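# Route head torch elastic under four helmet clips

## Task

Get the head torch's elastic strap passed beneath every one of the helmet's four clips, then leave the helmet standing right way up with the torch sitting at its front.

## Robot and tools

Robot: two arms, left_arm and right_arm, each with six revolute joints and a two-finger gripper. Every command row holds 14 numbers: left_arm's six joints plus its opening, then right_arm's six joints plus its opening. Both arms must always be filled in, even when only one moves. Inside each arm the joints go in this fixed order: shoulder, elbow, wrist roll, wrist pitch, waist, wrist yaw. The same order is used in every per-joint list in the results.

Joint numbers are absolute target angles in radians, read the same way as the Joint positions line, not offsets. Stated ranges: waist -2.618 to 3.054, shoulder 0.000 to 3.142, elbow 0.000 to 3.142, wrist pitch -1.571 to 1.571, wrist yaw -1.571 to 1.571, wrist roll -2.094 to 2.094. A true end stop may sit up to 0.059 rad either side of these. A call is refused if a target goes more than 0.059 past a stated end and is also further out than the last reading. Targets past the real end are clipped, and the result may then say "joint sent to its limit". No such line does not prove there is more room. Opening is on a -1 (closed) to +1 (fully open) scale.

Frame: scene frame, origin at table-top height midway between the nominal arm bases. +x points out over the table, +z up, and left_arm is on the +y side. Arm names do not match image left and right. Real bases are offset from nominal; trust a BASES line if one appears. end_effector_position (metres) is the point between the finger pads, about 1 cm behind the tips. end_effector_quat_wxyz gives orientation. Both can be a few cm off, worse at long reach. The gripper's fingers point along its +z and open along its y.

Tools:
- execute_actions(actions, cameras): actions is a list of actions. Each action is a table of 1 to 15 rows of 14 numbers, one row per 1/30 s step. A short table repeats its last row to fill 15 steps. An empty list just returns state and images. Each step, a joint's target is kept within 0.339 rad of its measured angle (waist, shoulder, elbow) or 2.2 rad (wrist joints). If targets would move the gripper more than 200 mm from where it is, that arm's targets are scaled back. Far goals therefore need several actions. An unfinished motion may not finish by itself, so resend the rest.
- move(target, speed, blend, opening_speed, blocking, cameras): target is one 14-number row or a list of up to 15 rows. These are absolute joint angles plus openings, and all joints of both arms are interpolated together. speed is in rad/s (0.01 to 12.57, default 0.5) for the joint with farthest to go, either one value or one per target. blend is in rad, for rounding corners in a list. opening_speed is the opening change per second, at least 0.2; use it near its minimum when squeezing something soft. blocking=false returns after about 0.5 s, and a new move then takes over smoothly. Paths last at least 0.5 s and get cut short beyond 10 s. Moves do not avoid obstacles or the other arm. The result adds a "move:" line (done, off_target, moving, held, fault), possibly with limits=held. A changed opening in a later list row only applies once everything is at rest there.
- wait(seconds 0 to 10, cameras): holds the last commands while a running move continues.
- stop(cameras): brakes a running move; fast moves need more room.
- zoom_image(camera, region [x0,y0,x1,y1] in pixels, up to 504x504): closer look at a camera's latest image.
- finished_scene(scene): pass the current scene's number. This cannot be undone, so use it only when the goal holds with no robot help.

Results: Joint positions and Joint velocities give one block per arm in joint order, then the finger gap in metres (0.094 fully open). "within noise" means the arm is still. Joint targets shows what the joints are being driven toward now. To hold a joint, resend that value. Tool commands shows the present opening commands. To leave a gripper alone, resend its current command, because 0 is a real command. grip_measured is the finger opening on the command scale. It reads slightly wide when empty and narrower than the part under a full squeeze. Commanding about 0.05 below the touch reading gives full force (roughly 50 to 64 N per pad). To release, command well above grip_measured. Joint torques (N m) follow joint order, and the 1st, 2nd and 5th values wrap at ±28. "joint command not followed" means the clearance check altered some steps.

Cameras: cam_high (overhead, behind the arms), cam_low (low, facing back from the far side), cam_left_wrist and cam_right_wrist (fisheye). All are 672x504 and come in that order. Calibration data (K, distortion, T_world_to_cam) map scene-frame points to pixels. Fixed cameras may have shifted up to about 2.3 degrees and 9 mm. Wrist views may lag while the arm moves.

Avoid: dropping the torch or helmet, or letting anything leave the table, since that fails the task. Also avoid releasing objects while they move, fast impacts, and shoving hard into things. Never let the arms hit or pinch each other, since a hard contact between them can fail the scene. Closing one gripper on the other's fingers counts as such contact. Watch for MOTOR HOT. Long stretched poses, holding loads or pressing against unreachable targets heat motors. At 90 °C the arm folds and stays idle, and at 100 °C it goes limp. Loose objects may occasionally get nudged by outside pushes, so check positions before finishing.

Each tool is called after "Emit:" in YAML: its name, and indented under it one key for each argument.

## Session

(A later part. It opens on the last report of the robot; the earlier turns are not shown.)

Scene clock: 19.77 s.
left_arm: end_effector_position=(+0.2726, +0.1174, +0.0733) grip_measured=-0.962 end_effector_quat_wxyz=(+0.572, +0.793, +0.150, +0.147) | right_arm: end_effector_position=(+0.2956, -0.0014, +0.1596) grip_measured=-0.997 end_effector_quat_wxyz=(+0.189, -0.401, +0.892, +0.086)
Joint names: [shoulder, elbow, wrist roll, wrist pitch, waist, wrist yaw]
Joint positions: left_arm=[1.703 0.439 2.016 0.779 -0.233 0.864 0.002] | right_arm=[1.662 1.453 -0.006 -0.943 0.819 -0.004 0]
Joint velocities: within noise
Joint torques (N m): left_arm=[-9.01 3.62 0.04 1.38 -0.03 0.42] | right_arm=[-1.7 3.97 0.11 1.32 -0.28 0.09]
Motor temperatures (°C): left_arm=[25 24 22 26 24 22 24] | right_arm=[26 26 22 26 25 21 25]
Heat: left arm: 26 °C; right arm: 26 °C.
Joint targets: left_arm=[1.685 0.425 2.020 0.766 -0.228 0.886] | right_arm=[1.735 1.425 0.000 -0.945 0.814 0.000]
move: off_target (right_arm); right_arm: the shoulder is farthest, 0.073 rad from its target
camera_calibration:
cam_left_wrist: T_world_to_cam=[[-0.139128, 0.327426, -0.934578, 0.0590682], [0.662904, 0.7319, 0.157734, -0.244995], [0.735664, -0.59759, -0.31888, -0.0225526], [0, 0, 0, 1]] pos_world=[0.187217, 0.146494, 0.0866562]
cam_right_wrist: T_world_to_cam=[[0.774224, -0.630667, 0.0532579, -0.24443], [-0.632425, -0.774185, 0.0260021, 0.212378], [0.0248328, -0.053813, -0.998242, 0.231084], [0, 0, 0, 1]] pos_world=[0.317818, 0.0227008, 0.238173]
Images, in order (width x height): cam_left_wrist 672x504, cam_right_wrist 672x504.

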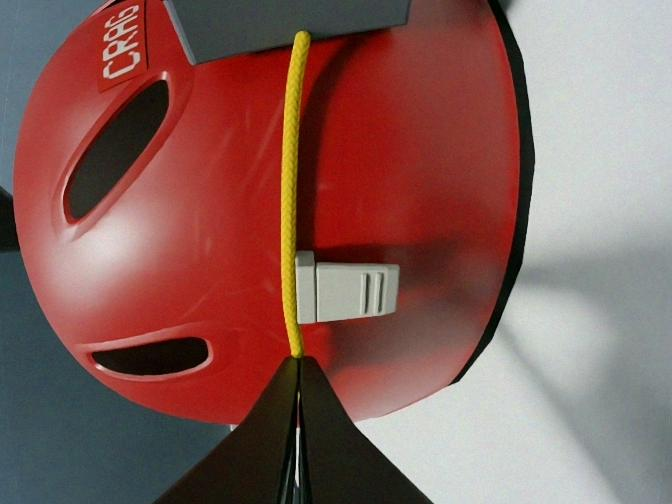

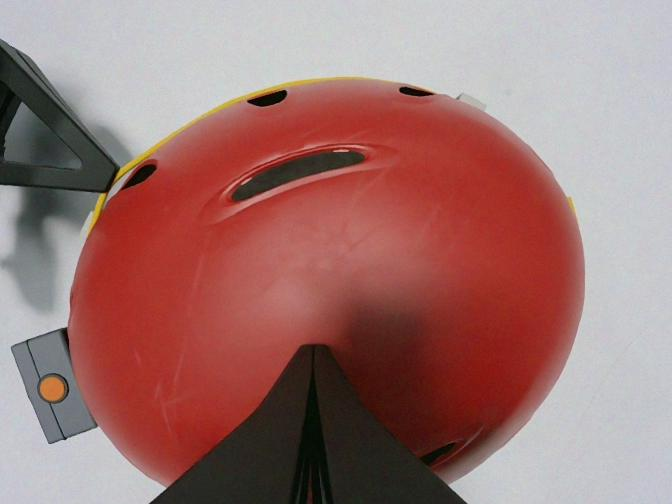

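Emit:
move:
  target: [1.614, 0.352, 2.027, 0.758, -0.148, 0.921, -1.0, 1.735, 1.425, 0.0, -0.945, 0.814, 0.0, -1.0]
  speed: 0.1

Scene clock: 21.17 s.
left_arm: end_effector_position=(+0.2642, +0.1418, +0.0773) grip_measured=-0.963 end_effector_quat_wxyz=(+0.574, +0.785, +0.169, +0.160) | right_arm: end_effector_position=(+0.2988, +0.0022, +0.1598) grip_measured=-0.997 end_effector_quat_wxyz=(+0.196, -0.401, +0.890, +0.089)
Joint names: [shoulder, elbow, wrist roll, wrist pitch, waist, wrist yaw]
Joint positions: left_arm=[1.631 0.367 2.021 0.779 -0.156 0.898 0.002] | right_arm=[1.667 1.453 -0.006 -0.922 0.819 -0.005 0]
Joint velocities: within noise
Joint torques (N m): left_arm=[-8.09 3.47 0.08 1.3 0.14 0.46] | right_arm=[-2.32 4 0.11 1.12 -0.28 0.09]
Motor temperatures (°C): left_arm=[25 24 22 26 24 22 24] | right_arm=[26 26 22 26 25 21 25]
Heat: left arm: 26 °C; right arm: 26 °C.
Joint targets: left_arm=[1.614 0.352 2.027 0.758 -0.148 0.921] | right_arm=[1.735 1.425 0.000 -0.945 0.814 0.000]
move: off_target (right_arm); right_arm: the shoulder is farthest, 0.068 rad from its target
camera_calibration:
cam_left_wrist: T_world_to_cam=[[-0.151912, 0.308207, -0.939112, 0.06007], [0.628047, 0.763764, 0.149066, -0.252563], [0.763203, -0.567162, -0.309594, -0.0129298], [0, 0, 0, 1]] pos_world=[0.177615, 0.167052, 0.090058]
cam_right_wrist: T_world_to_cam=[[0.773816, -0.631139, 0.0535949, -0.244543], [-0.632457, -0.774521, 0.0107401, 0.219585], [0.0347319, -0.0422074, -0.998505, 0.228362], [0, 0, 0, 1]] pos_world=[0.320178, 0.025371, 0.238769]

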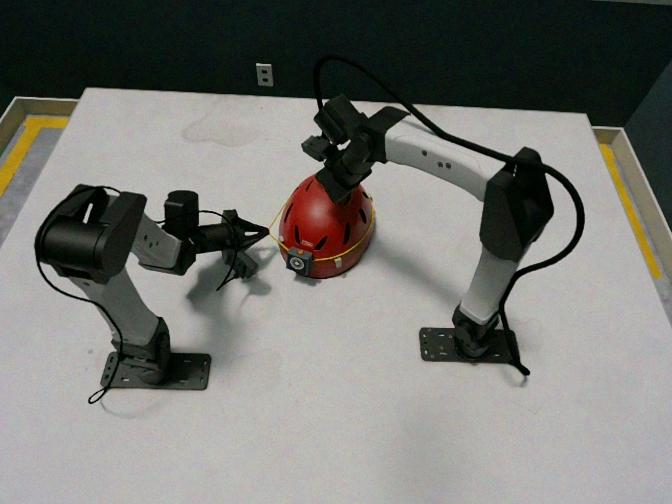

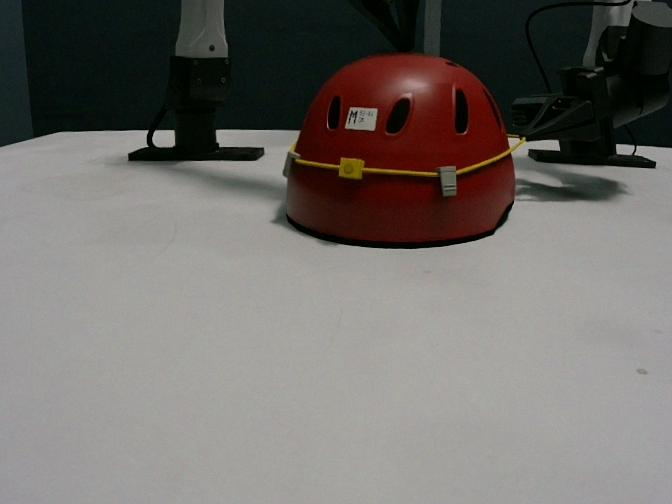

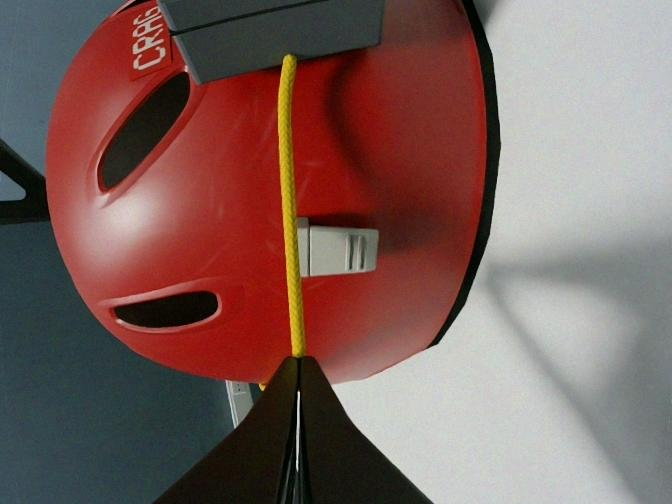

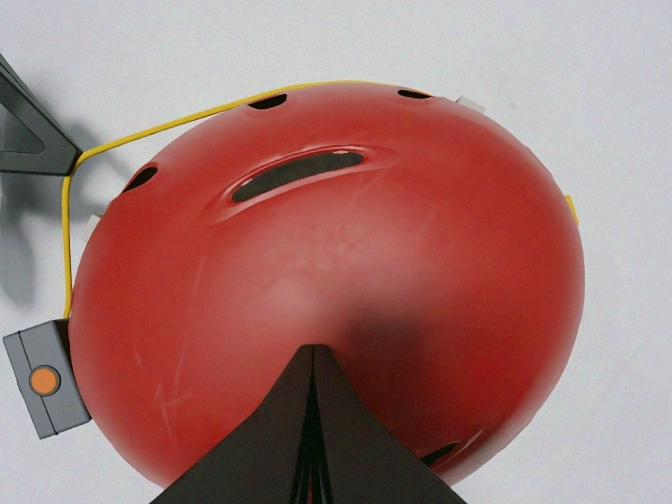

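Emit:
move:
  target: [1.803, 0.356, 2.07, 0.79, -0.172, 0.915, -1.0, 1.735, 1.425, 0.0, -0.945, 0.814, 0.0, -1.0]
  speed: 0.12

Scene clock: 23.53 s.
left_arm: end_effector_position=(+0.2580, +0.1391, +0.0376) grip_measured=-0.963 end_effector_quat_wxyz=(+0.557, +0.802, +0.176, +0.128) | right_arm: end_effector_position=(+0.2988, +0.0022, +0.1598) grip_measured=-0.997 end_effector_quat_wxyz=(+0.196, -0.401, +0.890, +0.089)
Joint names: [shoulder, elbow, wrist roll, wrist pitch, waist, wrist yaw]
Joint positions: left_arm=[1.785 0.367 2.063 0.827 -0.167 0.898 0.002] | right_arm=[1.667 1.453 -0.006 -0.922 0.819 -0.005 0]
Joint velocities: within noise
Joint torques (N m): left_arm=[-5.04 2.95 0.06 1.1 -0.88 0.47] | right_arm=[-2.32 4 0.11 1.12 -0.25 0.09]
Motor temperatures (°C): left_arm=[25 24 22 26 24 22 24] | right_arm=[26 26 22 26 25 21 25]
Heat: left arm: 26 °C; right arm: 26 °C.
Joint targets: left_arm=[1.803 0.356 2.070 0.790 -0.172 0.915] | right_arm=[1.735 1.425 0.000 -0.945 0.814 0.000]
move: off_target (left_arm, right_arm); left_arm: the wrist pitch is farthest, 0.037 rad from its target; right_arm: the shoulder is farthest, 0.068 rad from its target
camera_calibration:
cam_left_wrist: T_world_to_cam=[[-0.208285, 0.342796, -0.916028, 0.0316236], [0.655981, 0.743649, 0.129133, -0.24443], [0.72547, -0.574001, -0.379759, -0.00864682], [0, 0, 0, 1]] pos_world=[0.173201, 0.165967, 0.0572483]
cam_right_wrist: T_world_to_cam=[[0.773816, -0.631139, 0.0535949, -0.244543], [-0.632457, -0.774521, 0.0107401, 0.219585], [0.0347319, -0.0422074, -0.998505, 0.228362], [0, 0, 0, 1]] pos_world=[0.320178, 0.025371, 0.238769]

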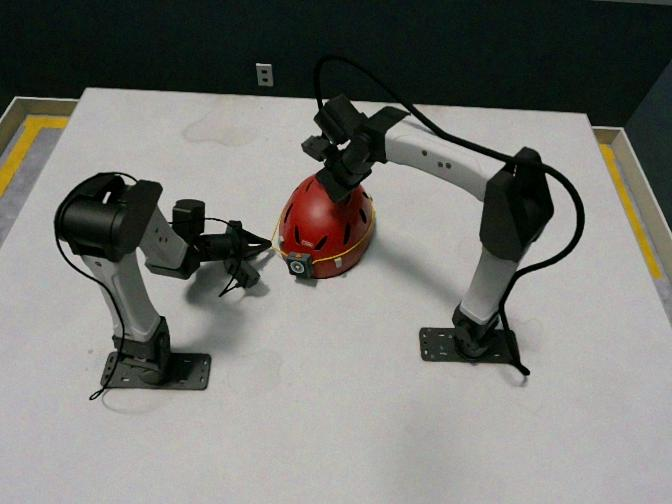

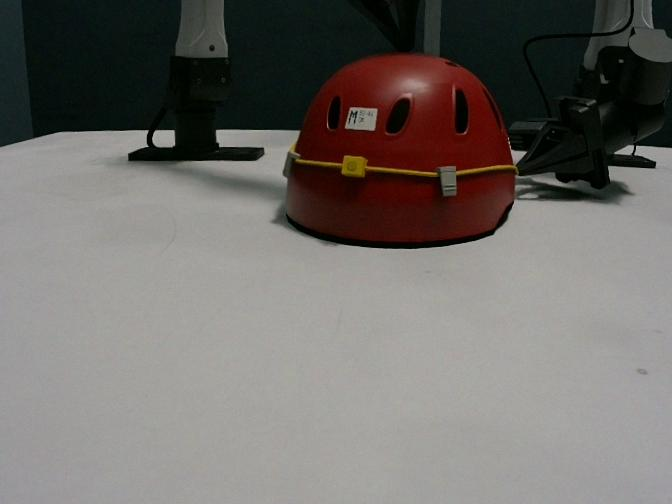

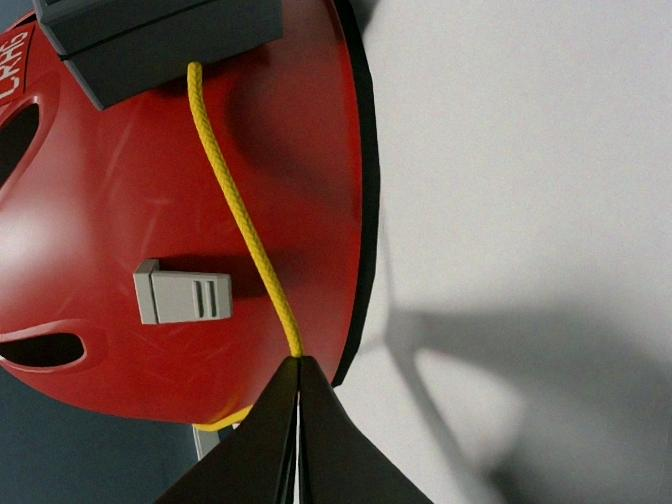

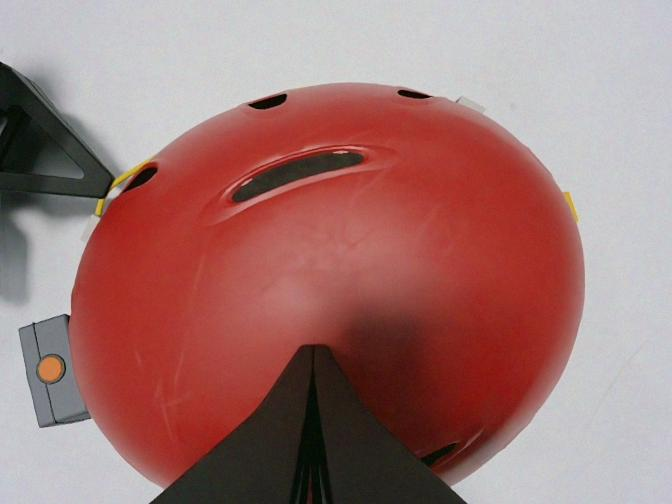

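Emit:
move:
  target: [1.825, 0.388, 2.028, 0.825, -0.207, 0.858, -1.0, 1.735, 1.425, 0.0, -0.945, 0.814, 0.0, -1.0]
  speed: 0.07
  cameras: ["cam_left_wrist", "cam_right_wrist"]

Emit:
zoom_image:
  camera: "cam_left_wrist"
  region: [80, 180, 400, 420]

Scene clock: 25.20 s.
left_arm: end_effector_position=(+0.2618, +0.1305, +0.0363) grip_measured=-0.963 end_effector_quat_wxyz=(+0.556, +0.802, +0.177, +0.127) | right_arm: end_effector_position=(+0.2988, +0.0022, +0.1598) grip_measured=-0.997 end_effector_quat_wxyz=(+0.196, -0.401, +0.890, +0.089)
Joint names: [shoulder, elbow, wrist roll, wrist pitch, waist, wrist yaw]
Joint positions: left_arm=[1.807 0.384 2.038 0.85 -0.201 0.869 0.002] | right_arm=[1.667 1.453 -0.006 -0.922 0.819 -0.005 0]
Joint velocities: within noise
Joint torques (N m): left_arm=[-5.44 4.27 -0.06 1.19 -1.05 0.2] | right_arm=[-2.32 4 0.11 1.12 -0.28 0.09]
Motor temperatures (°C): left_arm=[25 24 22 26 24 22 24] | right_arm=[26 26 22 26 25 21 25]
Heat: left arm: 26 °C; right arm: 26 °C.
Joint targets: left_arm=[1.825 0.388 2.028 0.825 -0.207 0.858] | right_arm=[1.735 1.425 0.000 -0.945 0.814 0.000]
move: off_target (right_arm); right_arm: the shoulder is farthest, 0.068 rad from its target
camera_calibration:
cam_left_wrist: T_world_to_cam=[[-0.21007, 0.345438, -0.914627, 0.0342068], [0.656578, 0.743002, 0.129816, -0.240354], [0.724414, -0.573254, -0.38289, -0.016566], [0, 0, 0, 1]] pos_world=[0.176998, 0.157271, 0.0561454]
cam_right_wrist: T_world_to_cam=[[0.773816, -0.631139, 0.0535949, -0.244543], [-0.632457, -0.774521, 0.0107401, 0.219585], [0.0347319, -0.0422074, -0.998505, 0.228362], [0, 0, 0, 1]] pos_world=[0.320178, 0.025371, 0.238769]
Images, in order (width x height): cam_left_wrist 672x504, cam_right_wrist 672x504.

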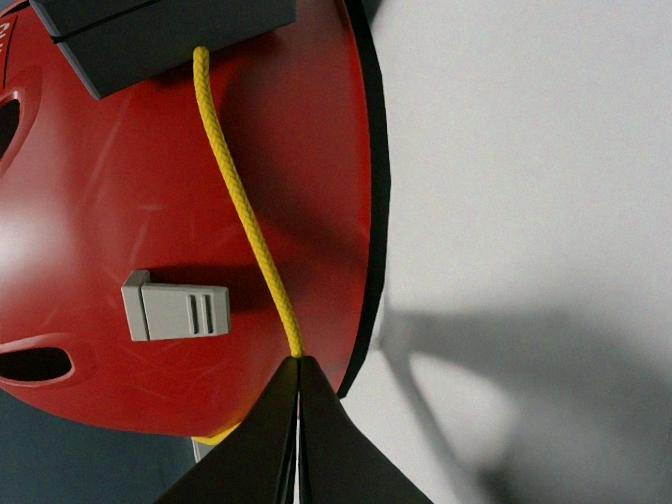

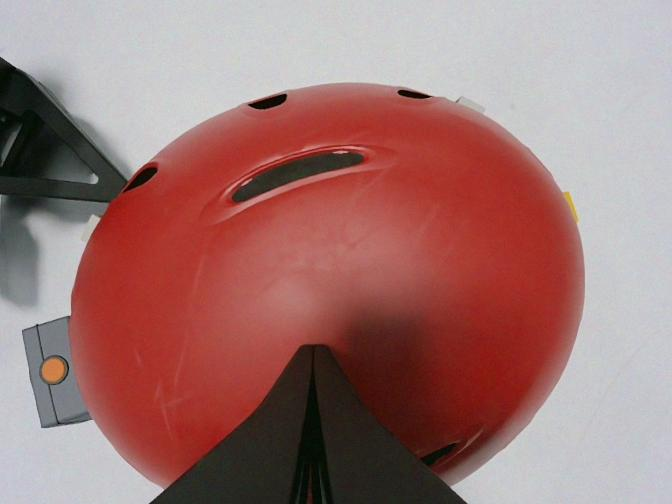

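Scaled by 1.575 from the camera's 672x504 image, which has a finer 960x720 frame.

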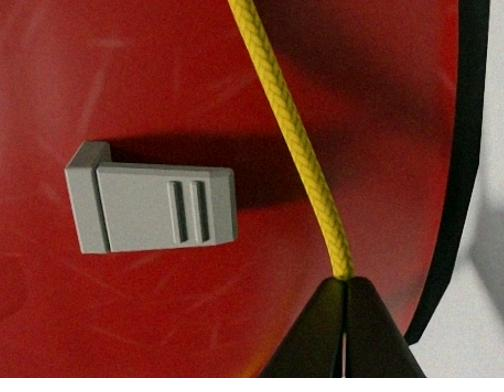

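Emit:
move:
  target:
    - [1.840, 0.399, 2.012, 0.842, -0.228, 0.843, -1.0, 1.735, 1.425, 0.0, -0.945, 0.814, 0.0, -1.0]
    - [1.755, 0.416, 1.992, 0.788, -0.226, 0.846, -1.0, 1.735, 1.425, 0.0, -0.945, 0.814, 0.0, -1.0]
  speed: 0.07
  cameras: ["cam_left_wrist", "cam_right_wrist"]

Emit:
zoom_image:
  camera: "cam_left_wrist"
  region: [80, 180, 400, 420]

Scene clock: 27.37 s.
left_arm: end_effector_position=(+0.2662, +0.1246, +0.0467) grip_measured=-0.963 end_effector_quat_wxyz=(+0.559, +0.799, +0.182, +0.126) | right_arm: end_effector_position=(+0.2988, +0.0022, +0.1598) grip_measured=-0.997 end_effector_quat_wxyz=(+0.196, -0.401, +0.890, +0.089)
Joint names: [shoulder, elbow, wrist roll, wrist pitch, waist, wrist yaw]
Joint positions: left_arm=[1.772 0.405 2.001 0.817 -0.22 0.853 0.002] | right_arm=[1.667 1.453 -0.006 -0.922 0.819 -0.005 0]
Joint velocities: within noise
Joint torques (N m): left_arm=[-8.96 5.22 -0.08 1.2 -0.98 0.21] | right_arm=[-2.32 4 0.11 1.12 -0.28 0.09]
Motor temperatures (°C): left_arm=[26 24 22 26 24 22 24] | right_arm=[26 26 22 26 25 21 25]
Heat: left arm: 26 °C; right arm: 26 °C.
Joint targets: left_arm=[1.755 0.416 1.992 0.788 -0.226 0.846] | right_arm=[1.735 1.425 0.000 -0.945 0.814 0.000]
move: off_target (right_arm); right_arm: the shoulder is farthest, 0.068 rad from its target
camera_calibration:
cam_left_wrist: T_world_to_cam=[[-0.217914, 0.334077, -0.917009, 0.0503138], [0.652773, 0.748382, 0.117523, -0.239385], [0.725535, -0.572989, -0.381159, -0.0195136], [0, 0, 0, 1]] pos_world=[0.181386, 0.151161, 0.0668336]
cam_right_wrist: T_world_to_cam=[[0.773816, -0.631139, 0.0535949, -0.244543], [-0.632457, -0.774521, 0.0107401, 0.219585], [0.0347319, -0.0422074, -0.998505, 0.228362], [0, 0, 0, 1]] pos_world=[0.320178, 0.025371, 0.238769]
Images, in order (width x height): cam_left_wrist 672x504, cam_right_wrist 672x504.

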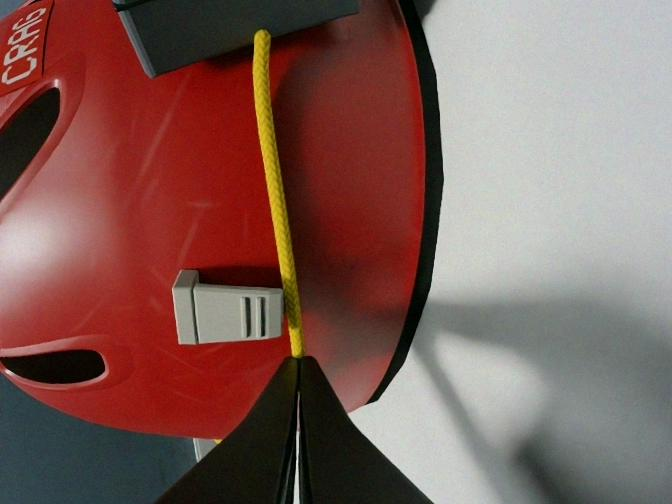

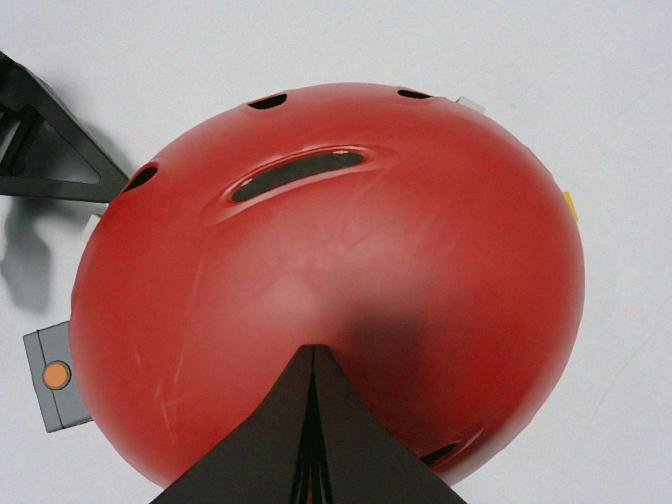

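Scaled by 1.575 from the camera's 672x504 image, which has a finer 960x720 frame.

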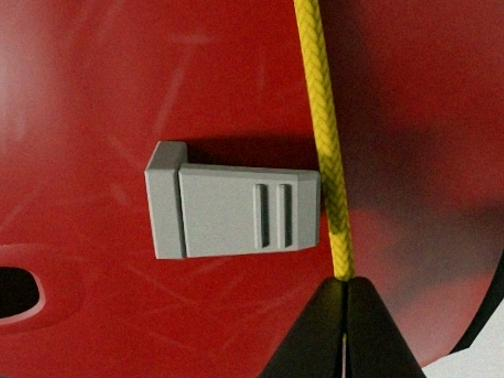

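Emit:
move:
  target:
    - [1.840, 0.399, 2.012, 0.842, -0.228, 0.843, -1.0, 1.735, 1.425, 0.0, -0.945, 0.814, 0.0, -1.0]
    - [1.868, 0.419, 1.982, 0.873, -0.268, 0.815, -1.0, 1.735, 1.425, 0.0, -0.945, 0.814, 0.0, -1.0]
  speed: 0.07
  cameras: ["cam_left_wrist", "cam_right_wrist", "cam_low"]

Emit:
zoom_image:
  camera: "cam_left_wrist"
  region: [80, 180, 400, 420]

Scene clock: 30.10 s.
left_arm: end_effector_position=(+0.2677, +0.1189, +0.0356) grip_measured=-0.963 end_effector_quat_wxyz=(+0.558, +0.800, +0.179, +0.128) | right_arm: end_effector_position=(+0.2993, +0.0019, +0.1599) grip_measured=-0.997 end_effector_quat_wxyz=(+0.197, -0.400, +0.891, +0.089)
Joint names: [shoulder, elbow, wrist roll, wrist pitch, waist, wrist yaw]
Joint positions: left_arm=[1.843 0.406 1.991 0.9 -0.243 0.831 0.002] | right_arm=[1.667 1.453 -0.006 -0.922 0.818 -0.003 0]
Joint velocities: within noise
Joint torques (N m): left_arm=[-5 5.16 -0.07 1.24 -2.55 0.11] | right_arm=[-2.32 3.99 0.11 1.11 -0.2 0.07]
Motor temperatures (°C): left_arm=[26 24 22 26 24 22 24] | right_arm=[26 26 22 26 25 21 25]
Heat: left arm: 26 °C; right arm: 26 °C.
Joint targets: left_arm=[1.868 0.419 1.982 0.873 -0.268 0.815] | right_arm=[1.735 1.425 0.000 -0.945 0.814 0.000]
move: off_target (right_arm); right_arm: the shoulder is farthest, 0.068 rad from its target
camera_calibration:
cam_left_wrist: T_world_to_cam=[[-0.21199, 0.338784, -0.916671, 0.0402137], [0.652285, 0.747525, 0.125423, -0.234779], [0.727726, -0.571342, -0.379451, -0.028897], [0, 0, 0, 1]] pos_world=[0.182697, 0.14537, 0.0553445]
cam_right_wrist: T_world_to_cam=[[0.772841, -0.63221, 0.0550217, -0.245134], [-0.633565, -0.773625, 0.0100156, 0.220176], [0.0362342, -0.0426002, -0.998435, 0.227944], [0, 0, 0, 1]] pos_world=[0.320686, 0.0250682, 0.23887]
Images, in order (width x height): cam_low 672x504, cam_left_wrist 672x504, cam_right_wrist 672x504.

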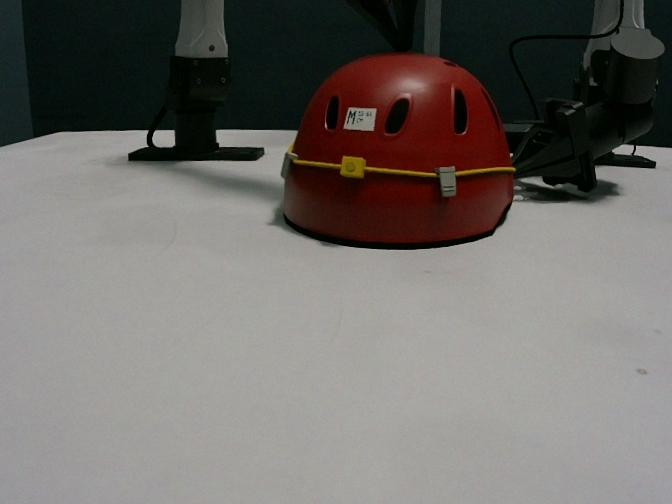

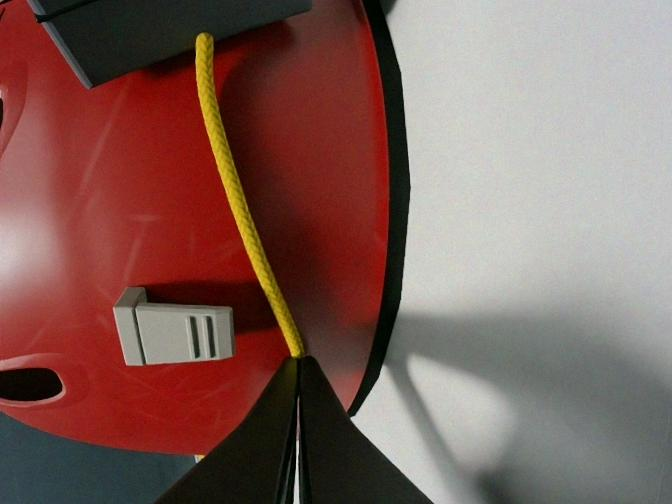

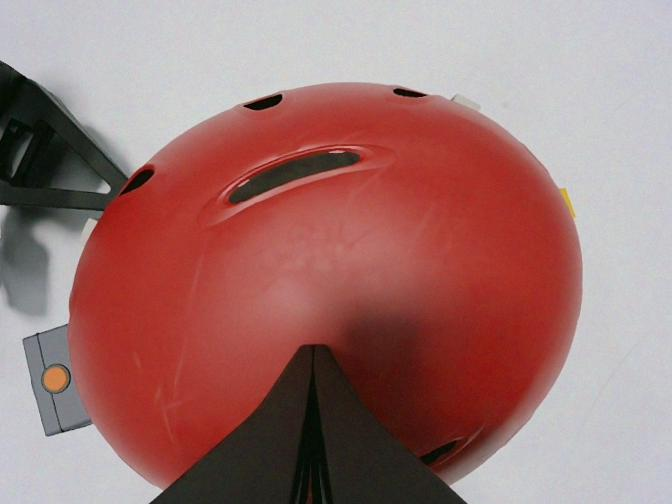

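Scaled by 1.575 from the camera's 672x504 image, which has a finer 960x720 frame.

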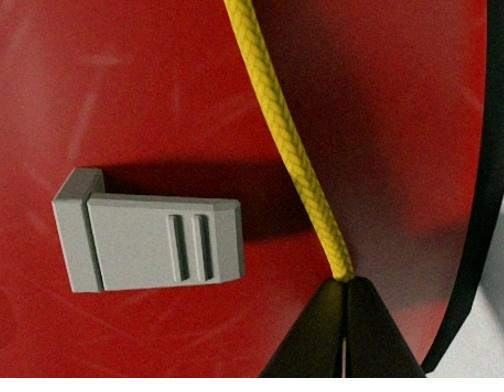

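Emit:
move:
  target: [1.783, 0.436, 1.962, 0.820, -0.268, 0.817, -1.0, 1.735, 1.425, 0.0, -0.945, 0.814, 0.0, -1.0]
  speed: 0.07
  cameras: ["cam_left_wrist", "cam_right_wrist"]

Emit:
zoom_image:
  camera: "cam_left_wrist"
  region: [80, 180, 400, 420]

Scene clock: 32.20 s.
left_arm: end_effector_position=(+0.2680, +0.1188, +0.0373) grip_measured=-0.963 end_effector_quat_wxyz=(+0.549, +0.804, +0.197, +0.119) | right_arm: end_effector_position=(+0.2993, +0.0019, +0.1599) grip_measured=-0.997 end_effector_quat_wxyz=(+0.197, -0.400, +0.891, +0.089)
Joint names: [shoulder, elbow, wrist roll, wrist pitch, waist, wrist yaw]
Joint positions: left_arm=[1.804 0.416 1.972 0.825 -0.251 0.808 0.002] | right_arm=[1.667 1.453 -0.006 -0.922 0.818 -0.003 0]
Joint velocities: within noise
Joint torques (N m): left_arm=[-9.65 5.96 -0.09 1.46 -1.94 0.34] | right_arm=[-2.32 4 0.11 1.11 -0.2 0.07]
Motor temperatures (°C): left_arm=[26 24 22 26 24 22 24] | right_arm=[26 26 22 26 25 21 25]
Heat: left arm: 26 °C; right arm: 26 °C.
Joint targets: left_arm=[1.783 0.436 1.962 0.820 -0.268 0.817] | right_arm=[1.735 1.425 0.000 -0.945 0.814 0.000]
move: off_target (right_arm); right_arm: the shoulder is farthest, 0.068 rad from its target
camera_calibration:
cam_left_wrist: T_world_to_cam=[[-0.25362, 0.343126, -0.904401, 0.05207], [0.642908, 0.758372, 0.107433, -0.233272], [0.722735, -0.554199, -0.412937, -0.0280129], [0, 0, 0, 1]] pos_world=[0.183424, 0.143515, 0.0605857]
cam_right_wrist: T_world_to_cam=[[0.772841, -0.63221, 0.0550217, -0.245134], [-0.633565, -0.773625, 0.0100156, 0.220176], [0.0362342, -0.0426002, -0.998435, 0.227944], [0, 0, 0, 1]] pos_world=[0.320686, 0.0250682, 0.23887]
Images, in order (width x height): cam_left_wrist 672x504, cam_right_wrist 672x504.

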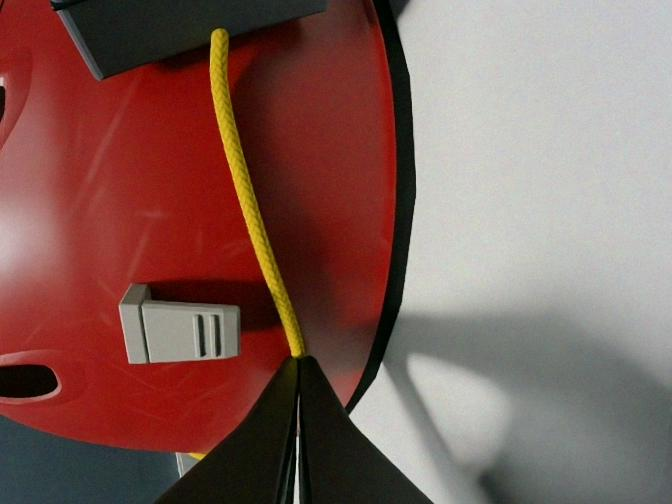

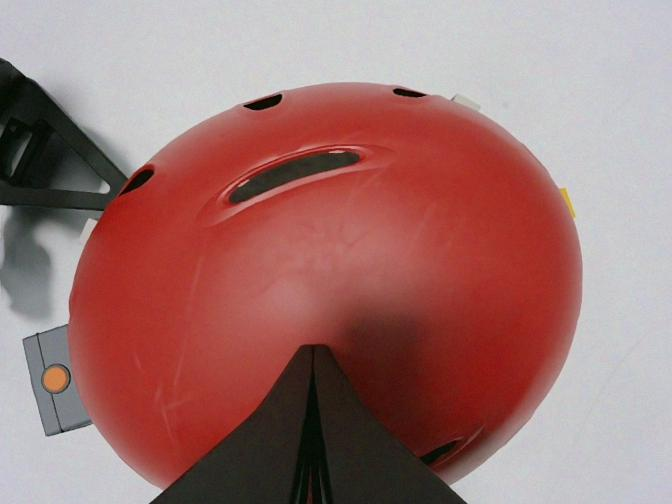

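Scaled by 1.575 from the camera's 672x504 image, which has a finer 960x720 frame.

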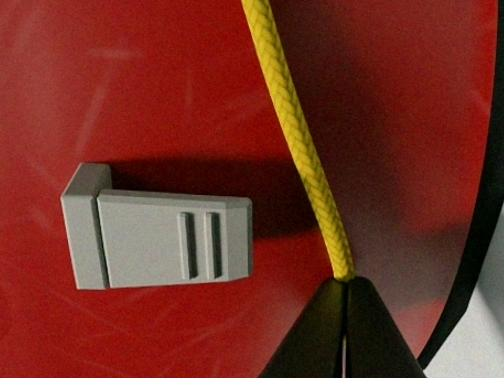

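Emit:
move:
  target: [1.74, 0.443, 1.955, 0.800, -0.258, 0.820, -1.0, 1.735, 1.425, 0.0, -0.945, 0.814, 0.0, -1.0]
  speed: 0.07
  cameras: ["cam_left_wrist", "cam_right_wrist"]

Emit:
zoom_image:
  camera: "cam_left_wrist"
  region: [80, 180, 400, 420]

Scene clock: 33.30 s.
left_arm: end_effector_position=(+0.2705, +0.1185, +0.0489) grip_measured=-0.963 end_effector_quat_wxyz=(+0.553, +0.800, +0.194, +0.126) | right_arm: end_effector_position=(+0.2993, +0.0019, +0.1599) grip_measured=-0.997 end_effector_quat_wxyz=(+0.197, -0.400, +0.891, +0.089)
Joint names: [shoulder, elbow, wrist roll, wrist pitch, waist, wrist yaw]
Joint positions: left_arm=[1.761 0.422 1.965 0.799 -0.251 0.806 0.002] | right_arm=[1.667 1.453 -0.006 -0.922 0.818 -0.003 0]
Joint velocities: within noise
Joint torques (N m): left_arm=[-9.4 6.43 -0.07 1.5 -1.05 0.39] | right_arm=[-2.32 4 0.11 1.11 -0.2 0.08]
Motor temperatures (°C): left_arm=[26 24 22 27 24 22 25] | right_arm=[26 26 22 26 25 21 25]
Heat: left arm: 27 °C; right arm: 26 °C.
Joint targets: left_arm=[1.740 0.443 1.955 0.800 -0.258 0.820] | right_arm=[1.735 1.425 0.000 -0.945 0.814 0.000]
move: off_target (right_arm); right_arm: the shoulder is farthest, 0.068 rad from its target
camera_calibration:
cam_left_wrist: T_world_to_cam=[[-0.239974, 0.335275, -0.911045, 0.0607944], [0.638074, 0.761747, 0.112259, -0.235184], [0.731624, -0.554375, -0.39673, -0.0284286], [0, 0, 0, 1]] pos_world=[0.185453, 0.143008, 0.0705095]
cam_right_wrist: T_world_to_cam=[[0.772841, -0.63221, 0.0550217, -0.245134], [-0.633565, -0.773625, 0.0100156, 0.220176], [0.0362342, -0.0426002, -0.998435, 0.227944], [0, 0, 0, 1]] pos_world=[0.320686, 0.0250682, 0.23887]
Images, in order (width x height): cam_left_wrist 672x504, cam_right_wrist 672x504.

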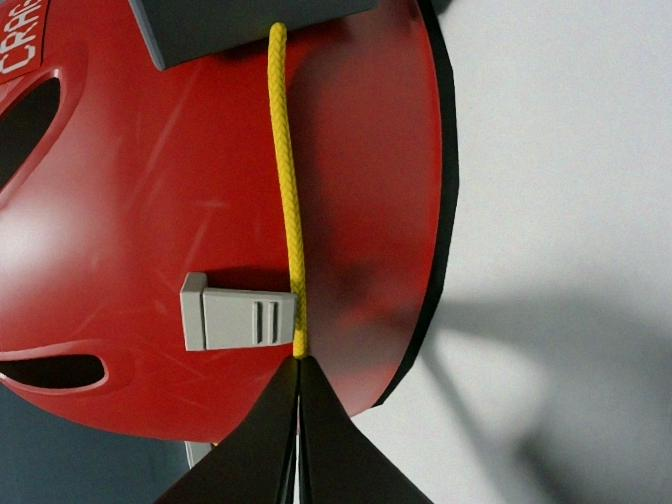

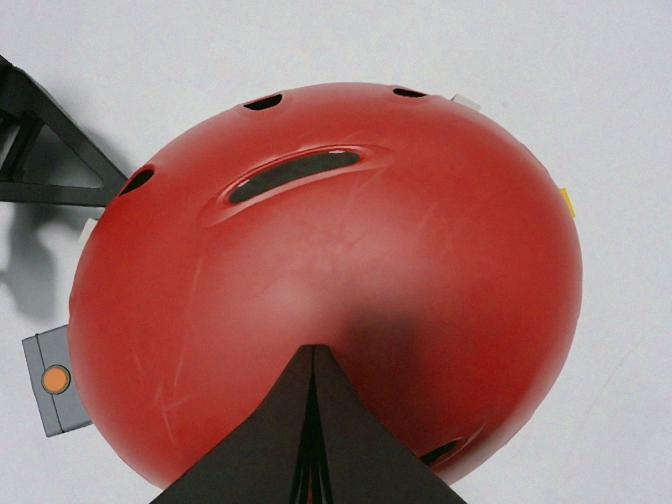

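Scaled by 1.575 from the camera's 672x504 image, which has a finer 960x720 frame.

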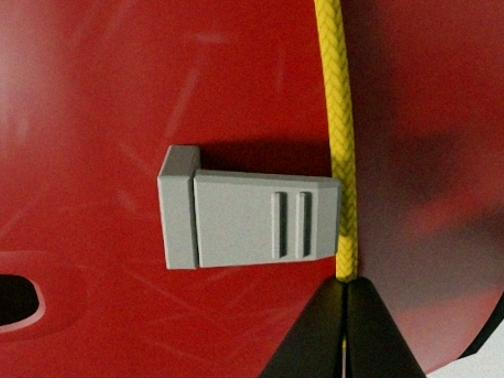

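Emit:
move:
  target: [1.711, 0.473, 1.998, 0.739, -0.232, 0.857, -1.0, 1.735, 1.425, 0.0, -0.945, 0.814, 0.0, -1.0]
  speed: 0.06
  cameras: ["cam_left_wrist", "cam_right_wrist"]

Emit:
zoom_image:
  camera: "cam_left_wrist"
  region: [140, 180, 440, 420]

Scene clock: 35.70 s.
left_arm: end_effector_position=(+0.2756, +0.1180, +0.0620) grip_measured=-0.963 end_effector_quat_wxyz=(+0.562, +0.798, +0.176, +0.130) | right_arm: end_effector_position=(+0.2993, +0.0019, +0.1599) grip_measured=-0.997 end_effector_quat_wxyz=(+0.197, -0.400, +0.891, +0.089)
Joint names: [shoulder, elbow, wrist roll, wrist pitch, waist, wrist yaw]
Joint positions: left_arm=[1.732 0.454 1.991 0.749 -0.237 0.842 0.002] | right_arm=[1.667 1.453 -0.006 -0.922 0.818 -0.003 0]
Joint velocities: within noise
Joint torques (N m): left_arm=[-9.46 6.41 0.08 1.37 -0.1 0.4] | right_arm=[-2.32 4 0.11 1.11 -0.2 0.08]
Motor temperatures (°C): left_arm=[26 24 22 27 24 22 25] | right_arm=[26 26 22 26 25 21 25]
Heat: left arm: 27 °C; right arm: 26 °C.
Joint targets: left_arm=[1.711 0.473 1.998 0.739 -0.232 0.857] | right_arm=[1.735 1.425 0.000 -0.945 0.814 0.000]
move: off_target (right_arm); right_arm: the shoulder is farthest, 0.068 rad from its target
camera_calibration:
cam_left_wrist: T_world_to_cam=[[-0.203551, 0.33221, -0.92098, 0.0650916], [0.6543, 0.745924, 0.124454, -0.242835], [0.728325, -0.577265, -0.369199, -0.0252283], [0, 0, 0, 1]] pos_world=[0.190511, 0.144949, 0.0808556]
cam_right_wrist: T_world_to_cam=[[0.772841, -0.63221, 0.0550217, -0.245134], [-0.633565, -0.773625, 0.0100156, 0.220176], [0.0362342, -0.0426002, -0.998435, 0.227944], [0, 0, 0, 1]] pos_world=[0.320686, 0.0250682, 0.23887]
Images, in order (width x height): cam_left_wrist 672x504, cam_right_wrist 672x504.

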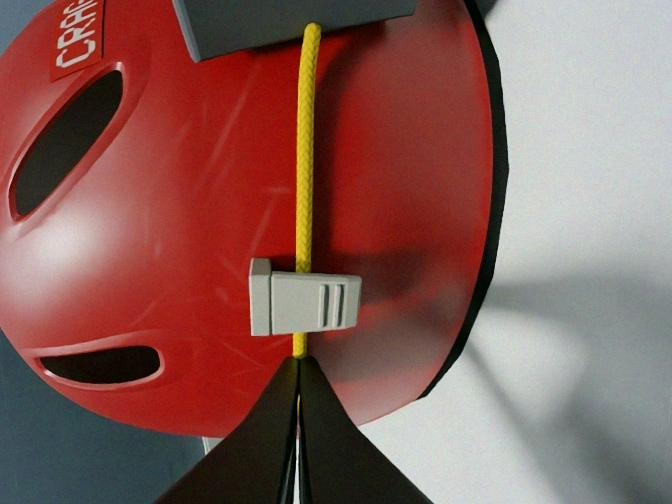

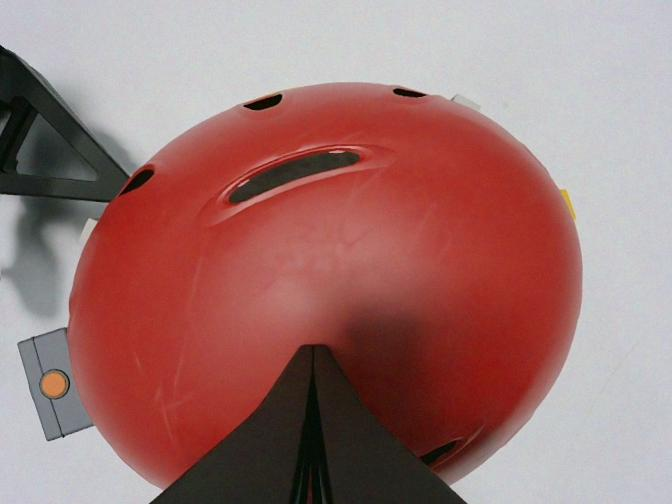

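Scaled by 1.680 from the camera's 672x504 image, which has a finer 960x720 frame.

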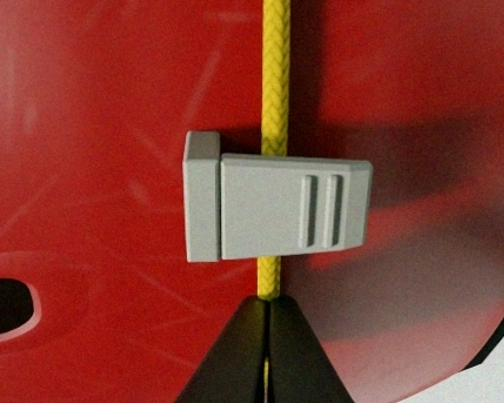

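Emit:
move:
  target:
    - [1.676, 0.479, 1.992, 0.705, -0.230, 0.858, -1.0, 1.735, 1.425, 0.0, -0.945, 0.814, 0.0, -1.0]
    - [1.676, 0.479, 1.992, 0.705, -0.230, 0.858, -0.6, 1.735, 1.425, 0.0, -0.945, 0.814, 0.0, -1.0]
  speed: 0.06
  opening_speed: 0.2
  cameras: ["cam_left_wrist", "cam_right_wrist"]

Emit:
zoom_image:
  camera: "cam_left_wrist"
  region: [140, 180, 440, 420]

Scene clock: 39.07 s.
left_arm: end_effector_position=(+0.2757, +0.1178, +0.0699) grip_measured=-0.602 end_effector_quat_wxyz=(+0.563, +0.797, +0.174, +0.131) | right_arm: end_effector_position=(+0.2993, +0.0019, +0.1599) grip_measured=-0.997 end_effector_quat_wxyz=(+0.197, -0.400, +0.891, +0.089)
Joint names: [shoulder, elbow, wrist roll, wrist pitch, waist, wrist yaw]
Joint positions: left_arm=[1.697 0.461 1.992 0.714 -0.237 0.845 0.019] | right_arm=[1.667 1.453 -0.006 -0.922 0.818 -0.003 0]
Joint velocities: within noise
Joint torques (N m): left_arm=[-9.51 6.63 0.03 1.39 -0.02 0.38] | right_arm=[-2.32 4 0.11 1.11 -0.2 0.08]
Motor temperatures (°C): left_arm=[27 24 22 27 24 22 25] | right_arm=[25 26 22 26 25 21 25]
Heat: left arm: 27 °C; right arm: 26 °C.
Joint targets: left_arm=[1.676 0.479 1.992 0.705 -0.230 0.858] | right_arm=[1.735 1.425 0.000 -0.945 0.814 0.000]
move: off_target (right_arm); right_arm: the shoulder is farthest, 0.068 rad from its target
camera_calibration:
cam_left_wrist: T_world_to_cam=[[-0.197024, 0.33052, -0.923005, 0.0710282], [0.655074, 0.744834, 0.126887, -0.244016], [0.729424, -0.579636, -0.363265, -0.0230037], [0, 0, 0, 1]] pos_world=[0.190622, 0.144942, 0.0881655]
cam_right_wrist: T_world_to_cam=[[0.772841, -0.63221, 0.0550217, -0.245134], [-0.633565, -0.773625, 0.0100156, 0.220176], [0.0362342, -0.0426002, -0.998435, 0.227944], [0, 0, 0, 1]] pos_world=[0.320686, 0.0250682, 0.23887]
Images, in order (width x height): cam_left_wrist 672x504, cam_right_wrist 672x504.

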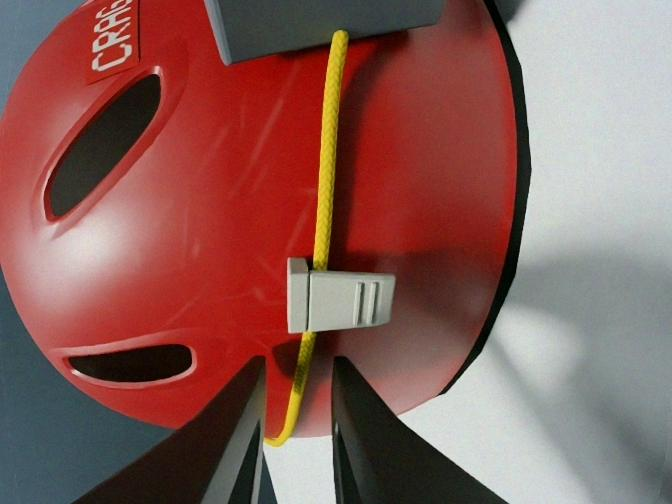

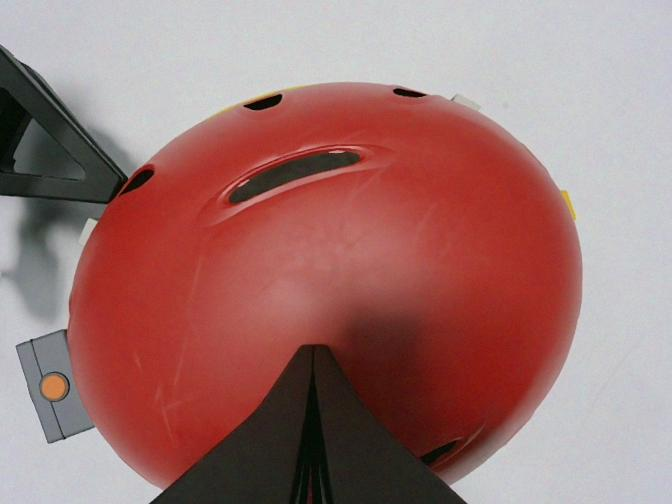

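Scaled by 1.680 from the camera's 672x504 image, which has a finer 960x720 frame.

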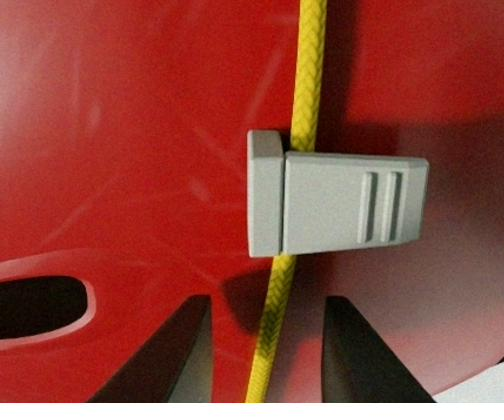

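Emit:
move:
  target:
    - [1.535, 0.405, 2.08, 0.495, -0.096, 0.978, -0.6, 1.735, 1.425, 0.0, -0.945, 0.814, 0.0, -1.0]
    - [1.2, 0.45, 1.4, 0.1, -0.1, 0.7, -0.6, 1.66, 1.45, 0.0, -0.95, 0.814, 0.0, -1.0]
    - [0.9, 0.5, 0.8, -0.2, -0.15, 0.5, -0.6, 1.685, 1.70, 0.0, -1.207, 0.82, 0.0, -1.0]
  speed: [0.2, 0.4, 0.5]
  blend: [0.05, 0.05, 0.0]

Scene clock: 44.10 s.
left_arm: end_effector_position=(+0.2328, +0.1994, +0.1451) grip_measured=-0.602 end_effector_quat_wxyz=(+0.495, +0.489, +0.716, -0.063) | right_arm: end_effector_position=(+0.2871, -0.0116, +0.2109) grip_measured=-0.997 end_effector_quat_wxyz=(+0.175, -0.402, +0.895, +0.079)
Joint names: [shoulder, elbow, wrist roll, wrist pitch, waist, wrist yaw]
Joint positions: left_arm=[0.907 0.478 0.808 -0.186 -0.145 0.515 0.019] | right_arm=[1.669 1.679 -0.006 -1.194 0.818 -0.003 0]
Joint velocities: within noise
Joint torques (N m): left_arm=[-2.65 9.74 -0.02 1.48 -1.01 0.08] | right_arm=[-7.15 8.01 0.11 1.14 0.4 0.08]
Motor temperatures (°C): left_arm=[27 25 22 27 24 22 24] | right_arm=[26 27 22 26 25 21 25]
Heat: left arm: 27 °C; right arm: 27 °C.
Joint targets: left_arm=[0.900 0.500 0.800 -0.200 -0.150 0.500] | right_arm=[1.685 1.700 0.000 -1.207 0.820 0.000]
move: done
camera_calibration:
cam_left_wrist: T_world_to_cam=[[-0.794533, -0.512525, -0.32563, 0.325498], [-0.312639, 0.805007, -0.504203, 0.018567], [0.520551, -0.298801, -0.79984, 0.138842], [0, 0, 0, 1]] pos_world=[0.19215, 0.193365, 0.226405]
cam_right_wrist: T_world_to_cam=[[0.774591, -0.630259, 0.0527504, -0.247054], [-0.63245, -0.772396, 0.0584122, 0.190932], [0.00392933, -0.0786076, -0.996898, 0.287299], [0, 0, 0, 1]] pos_world=[0.310991, 0.0143509, 0.288287]

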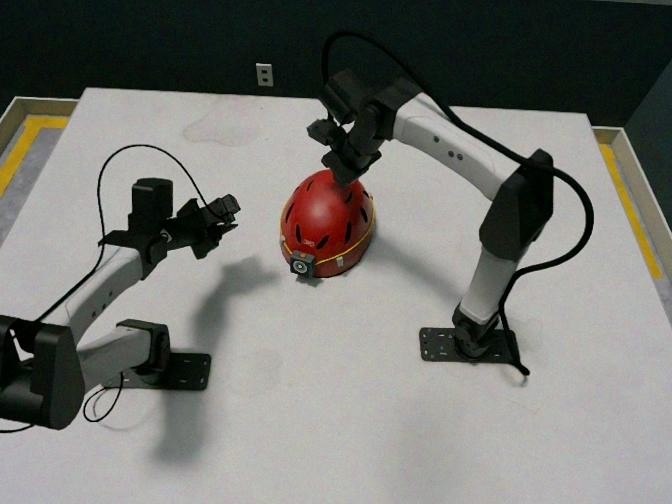

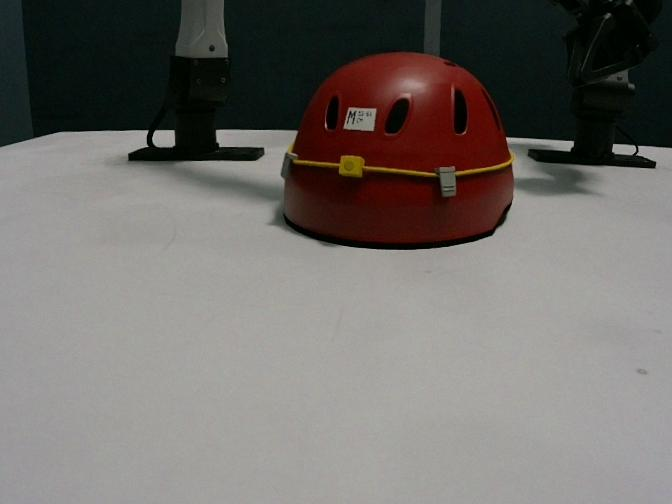

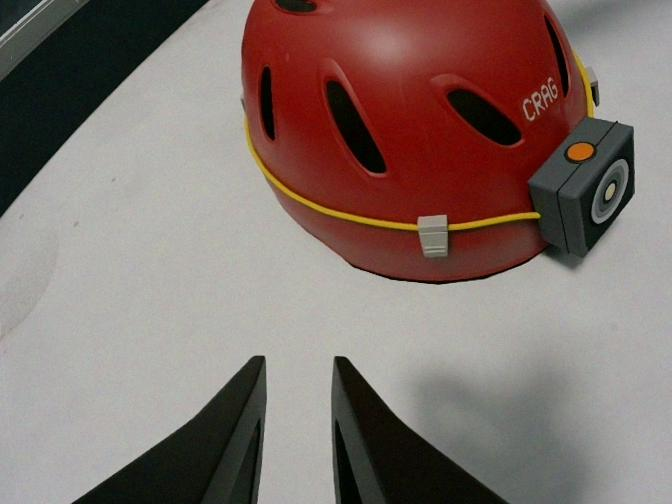

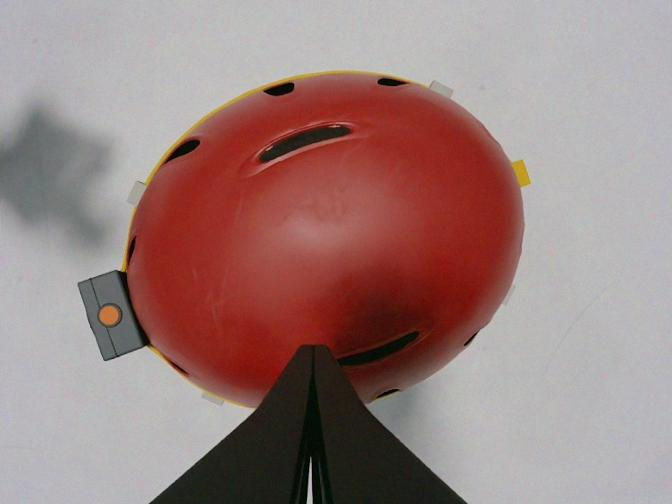

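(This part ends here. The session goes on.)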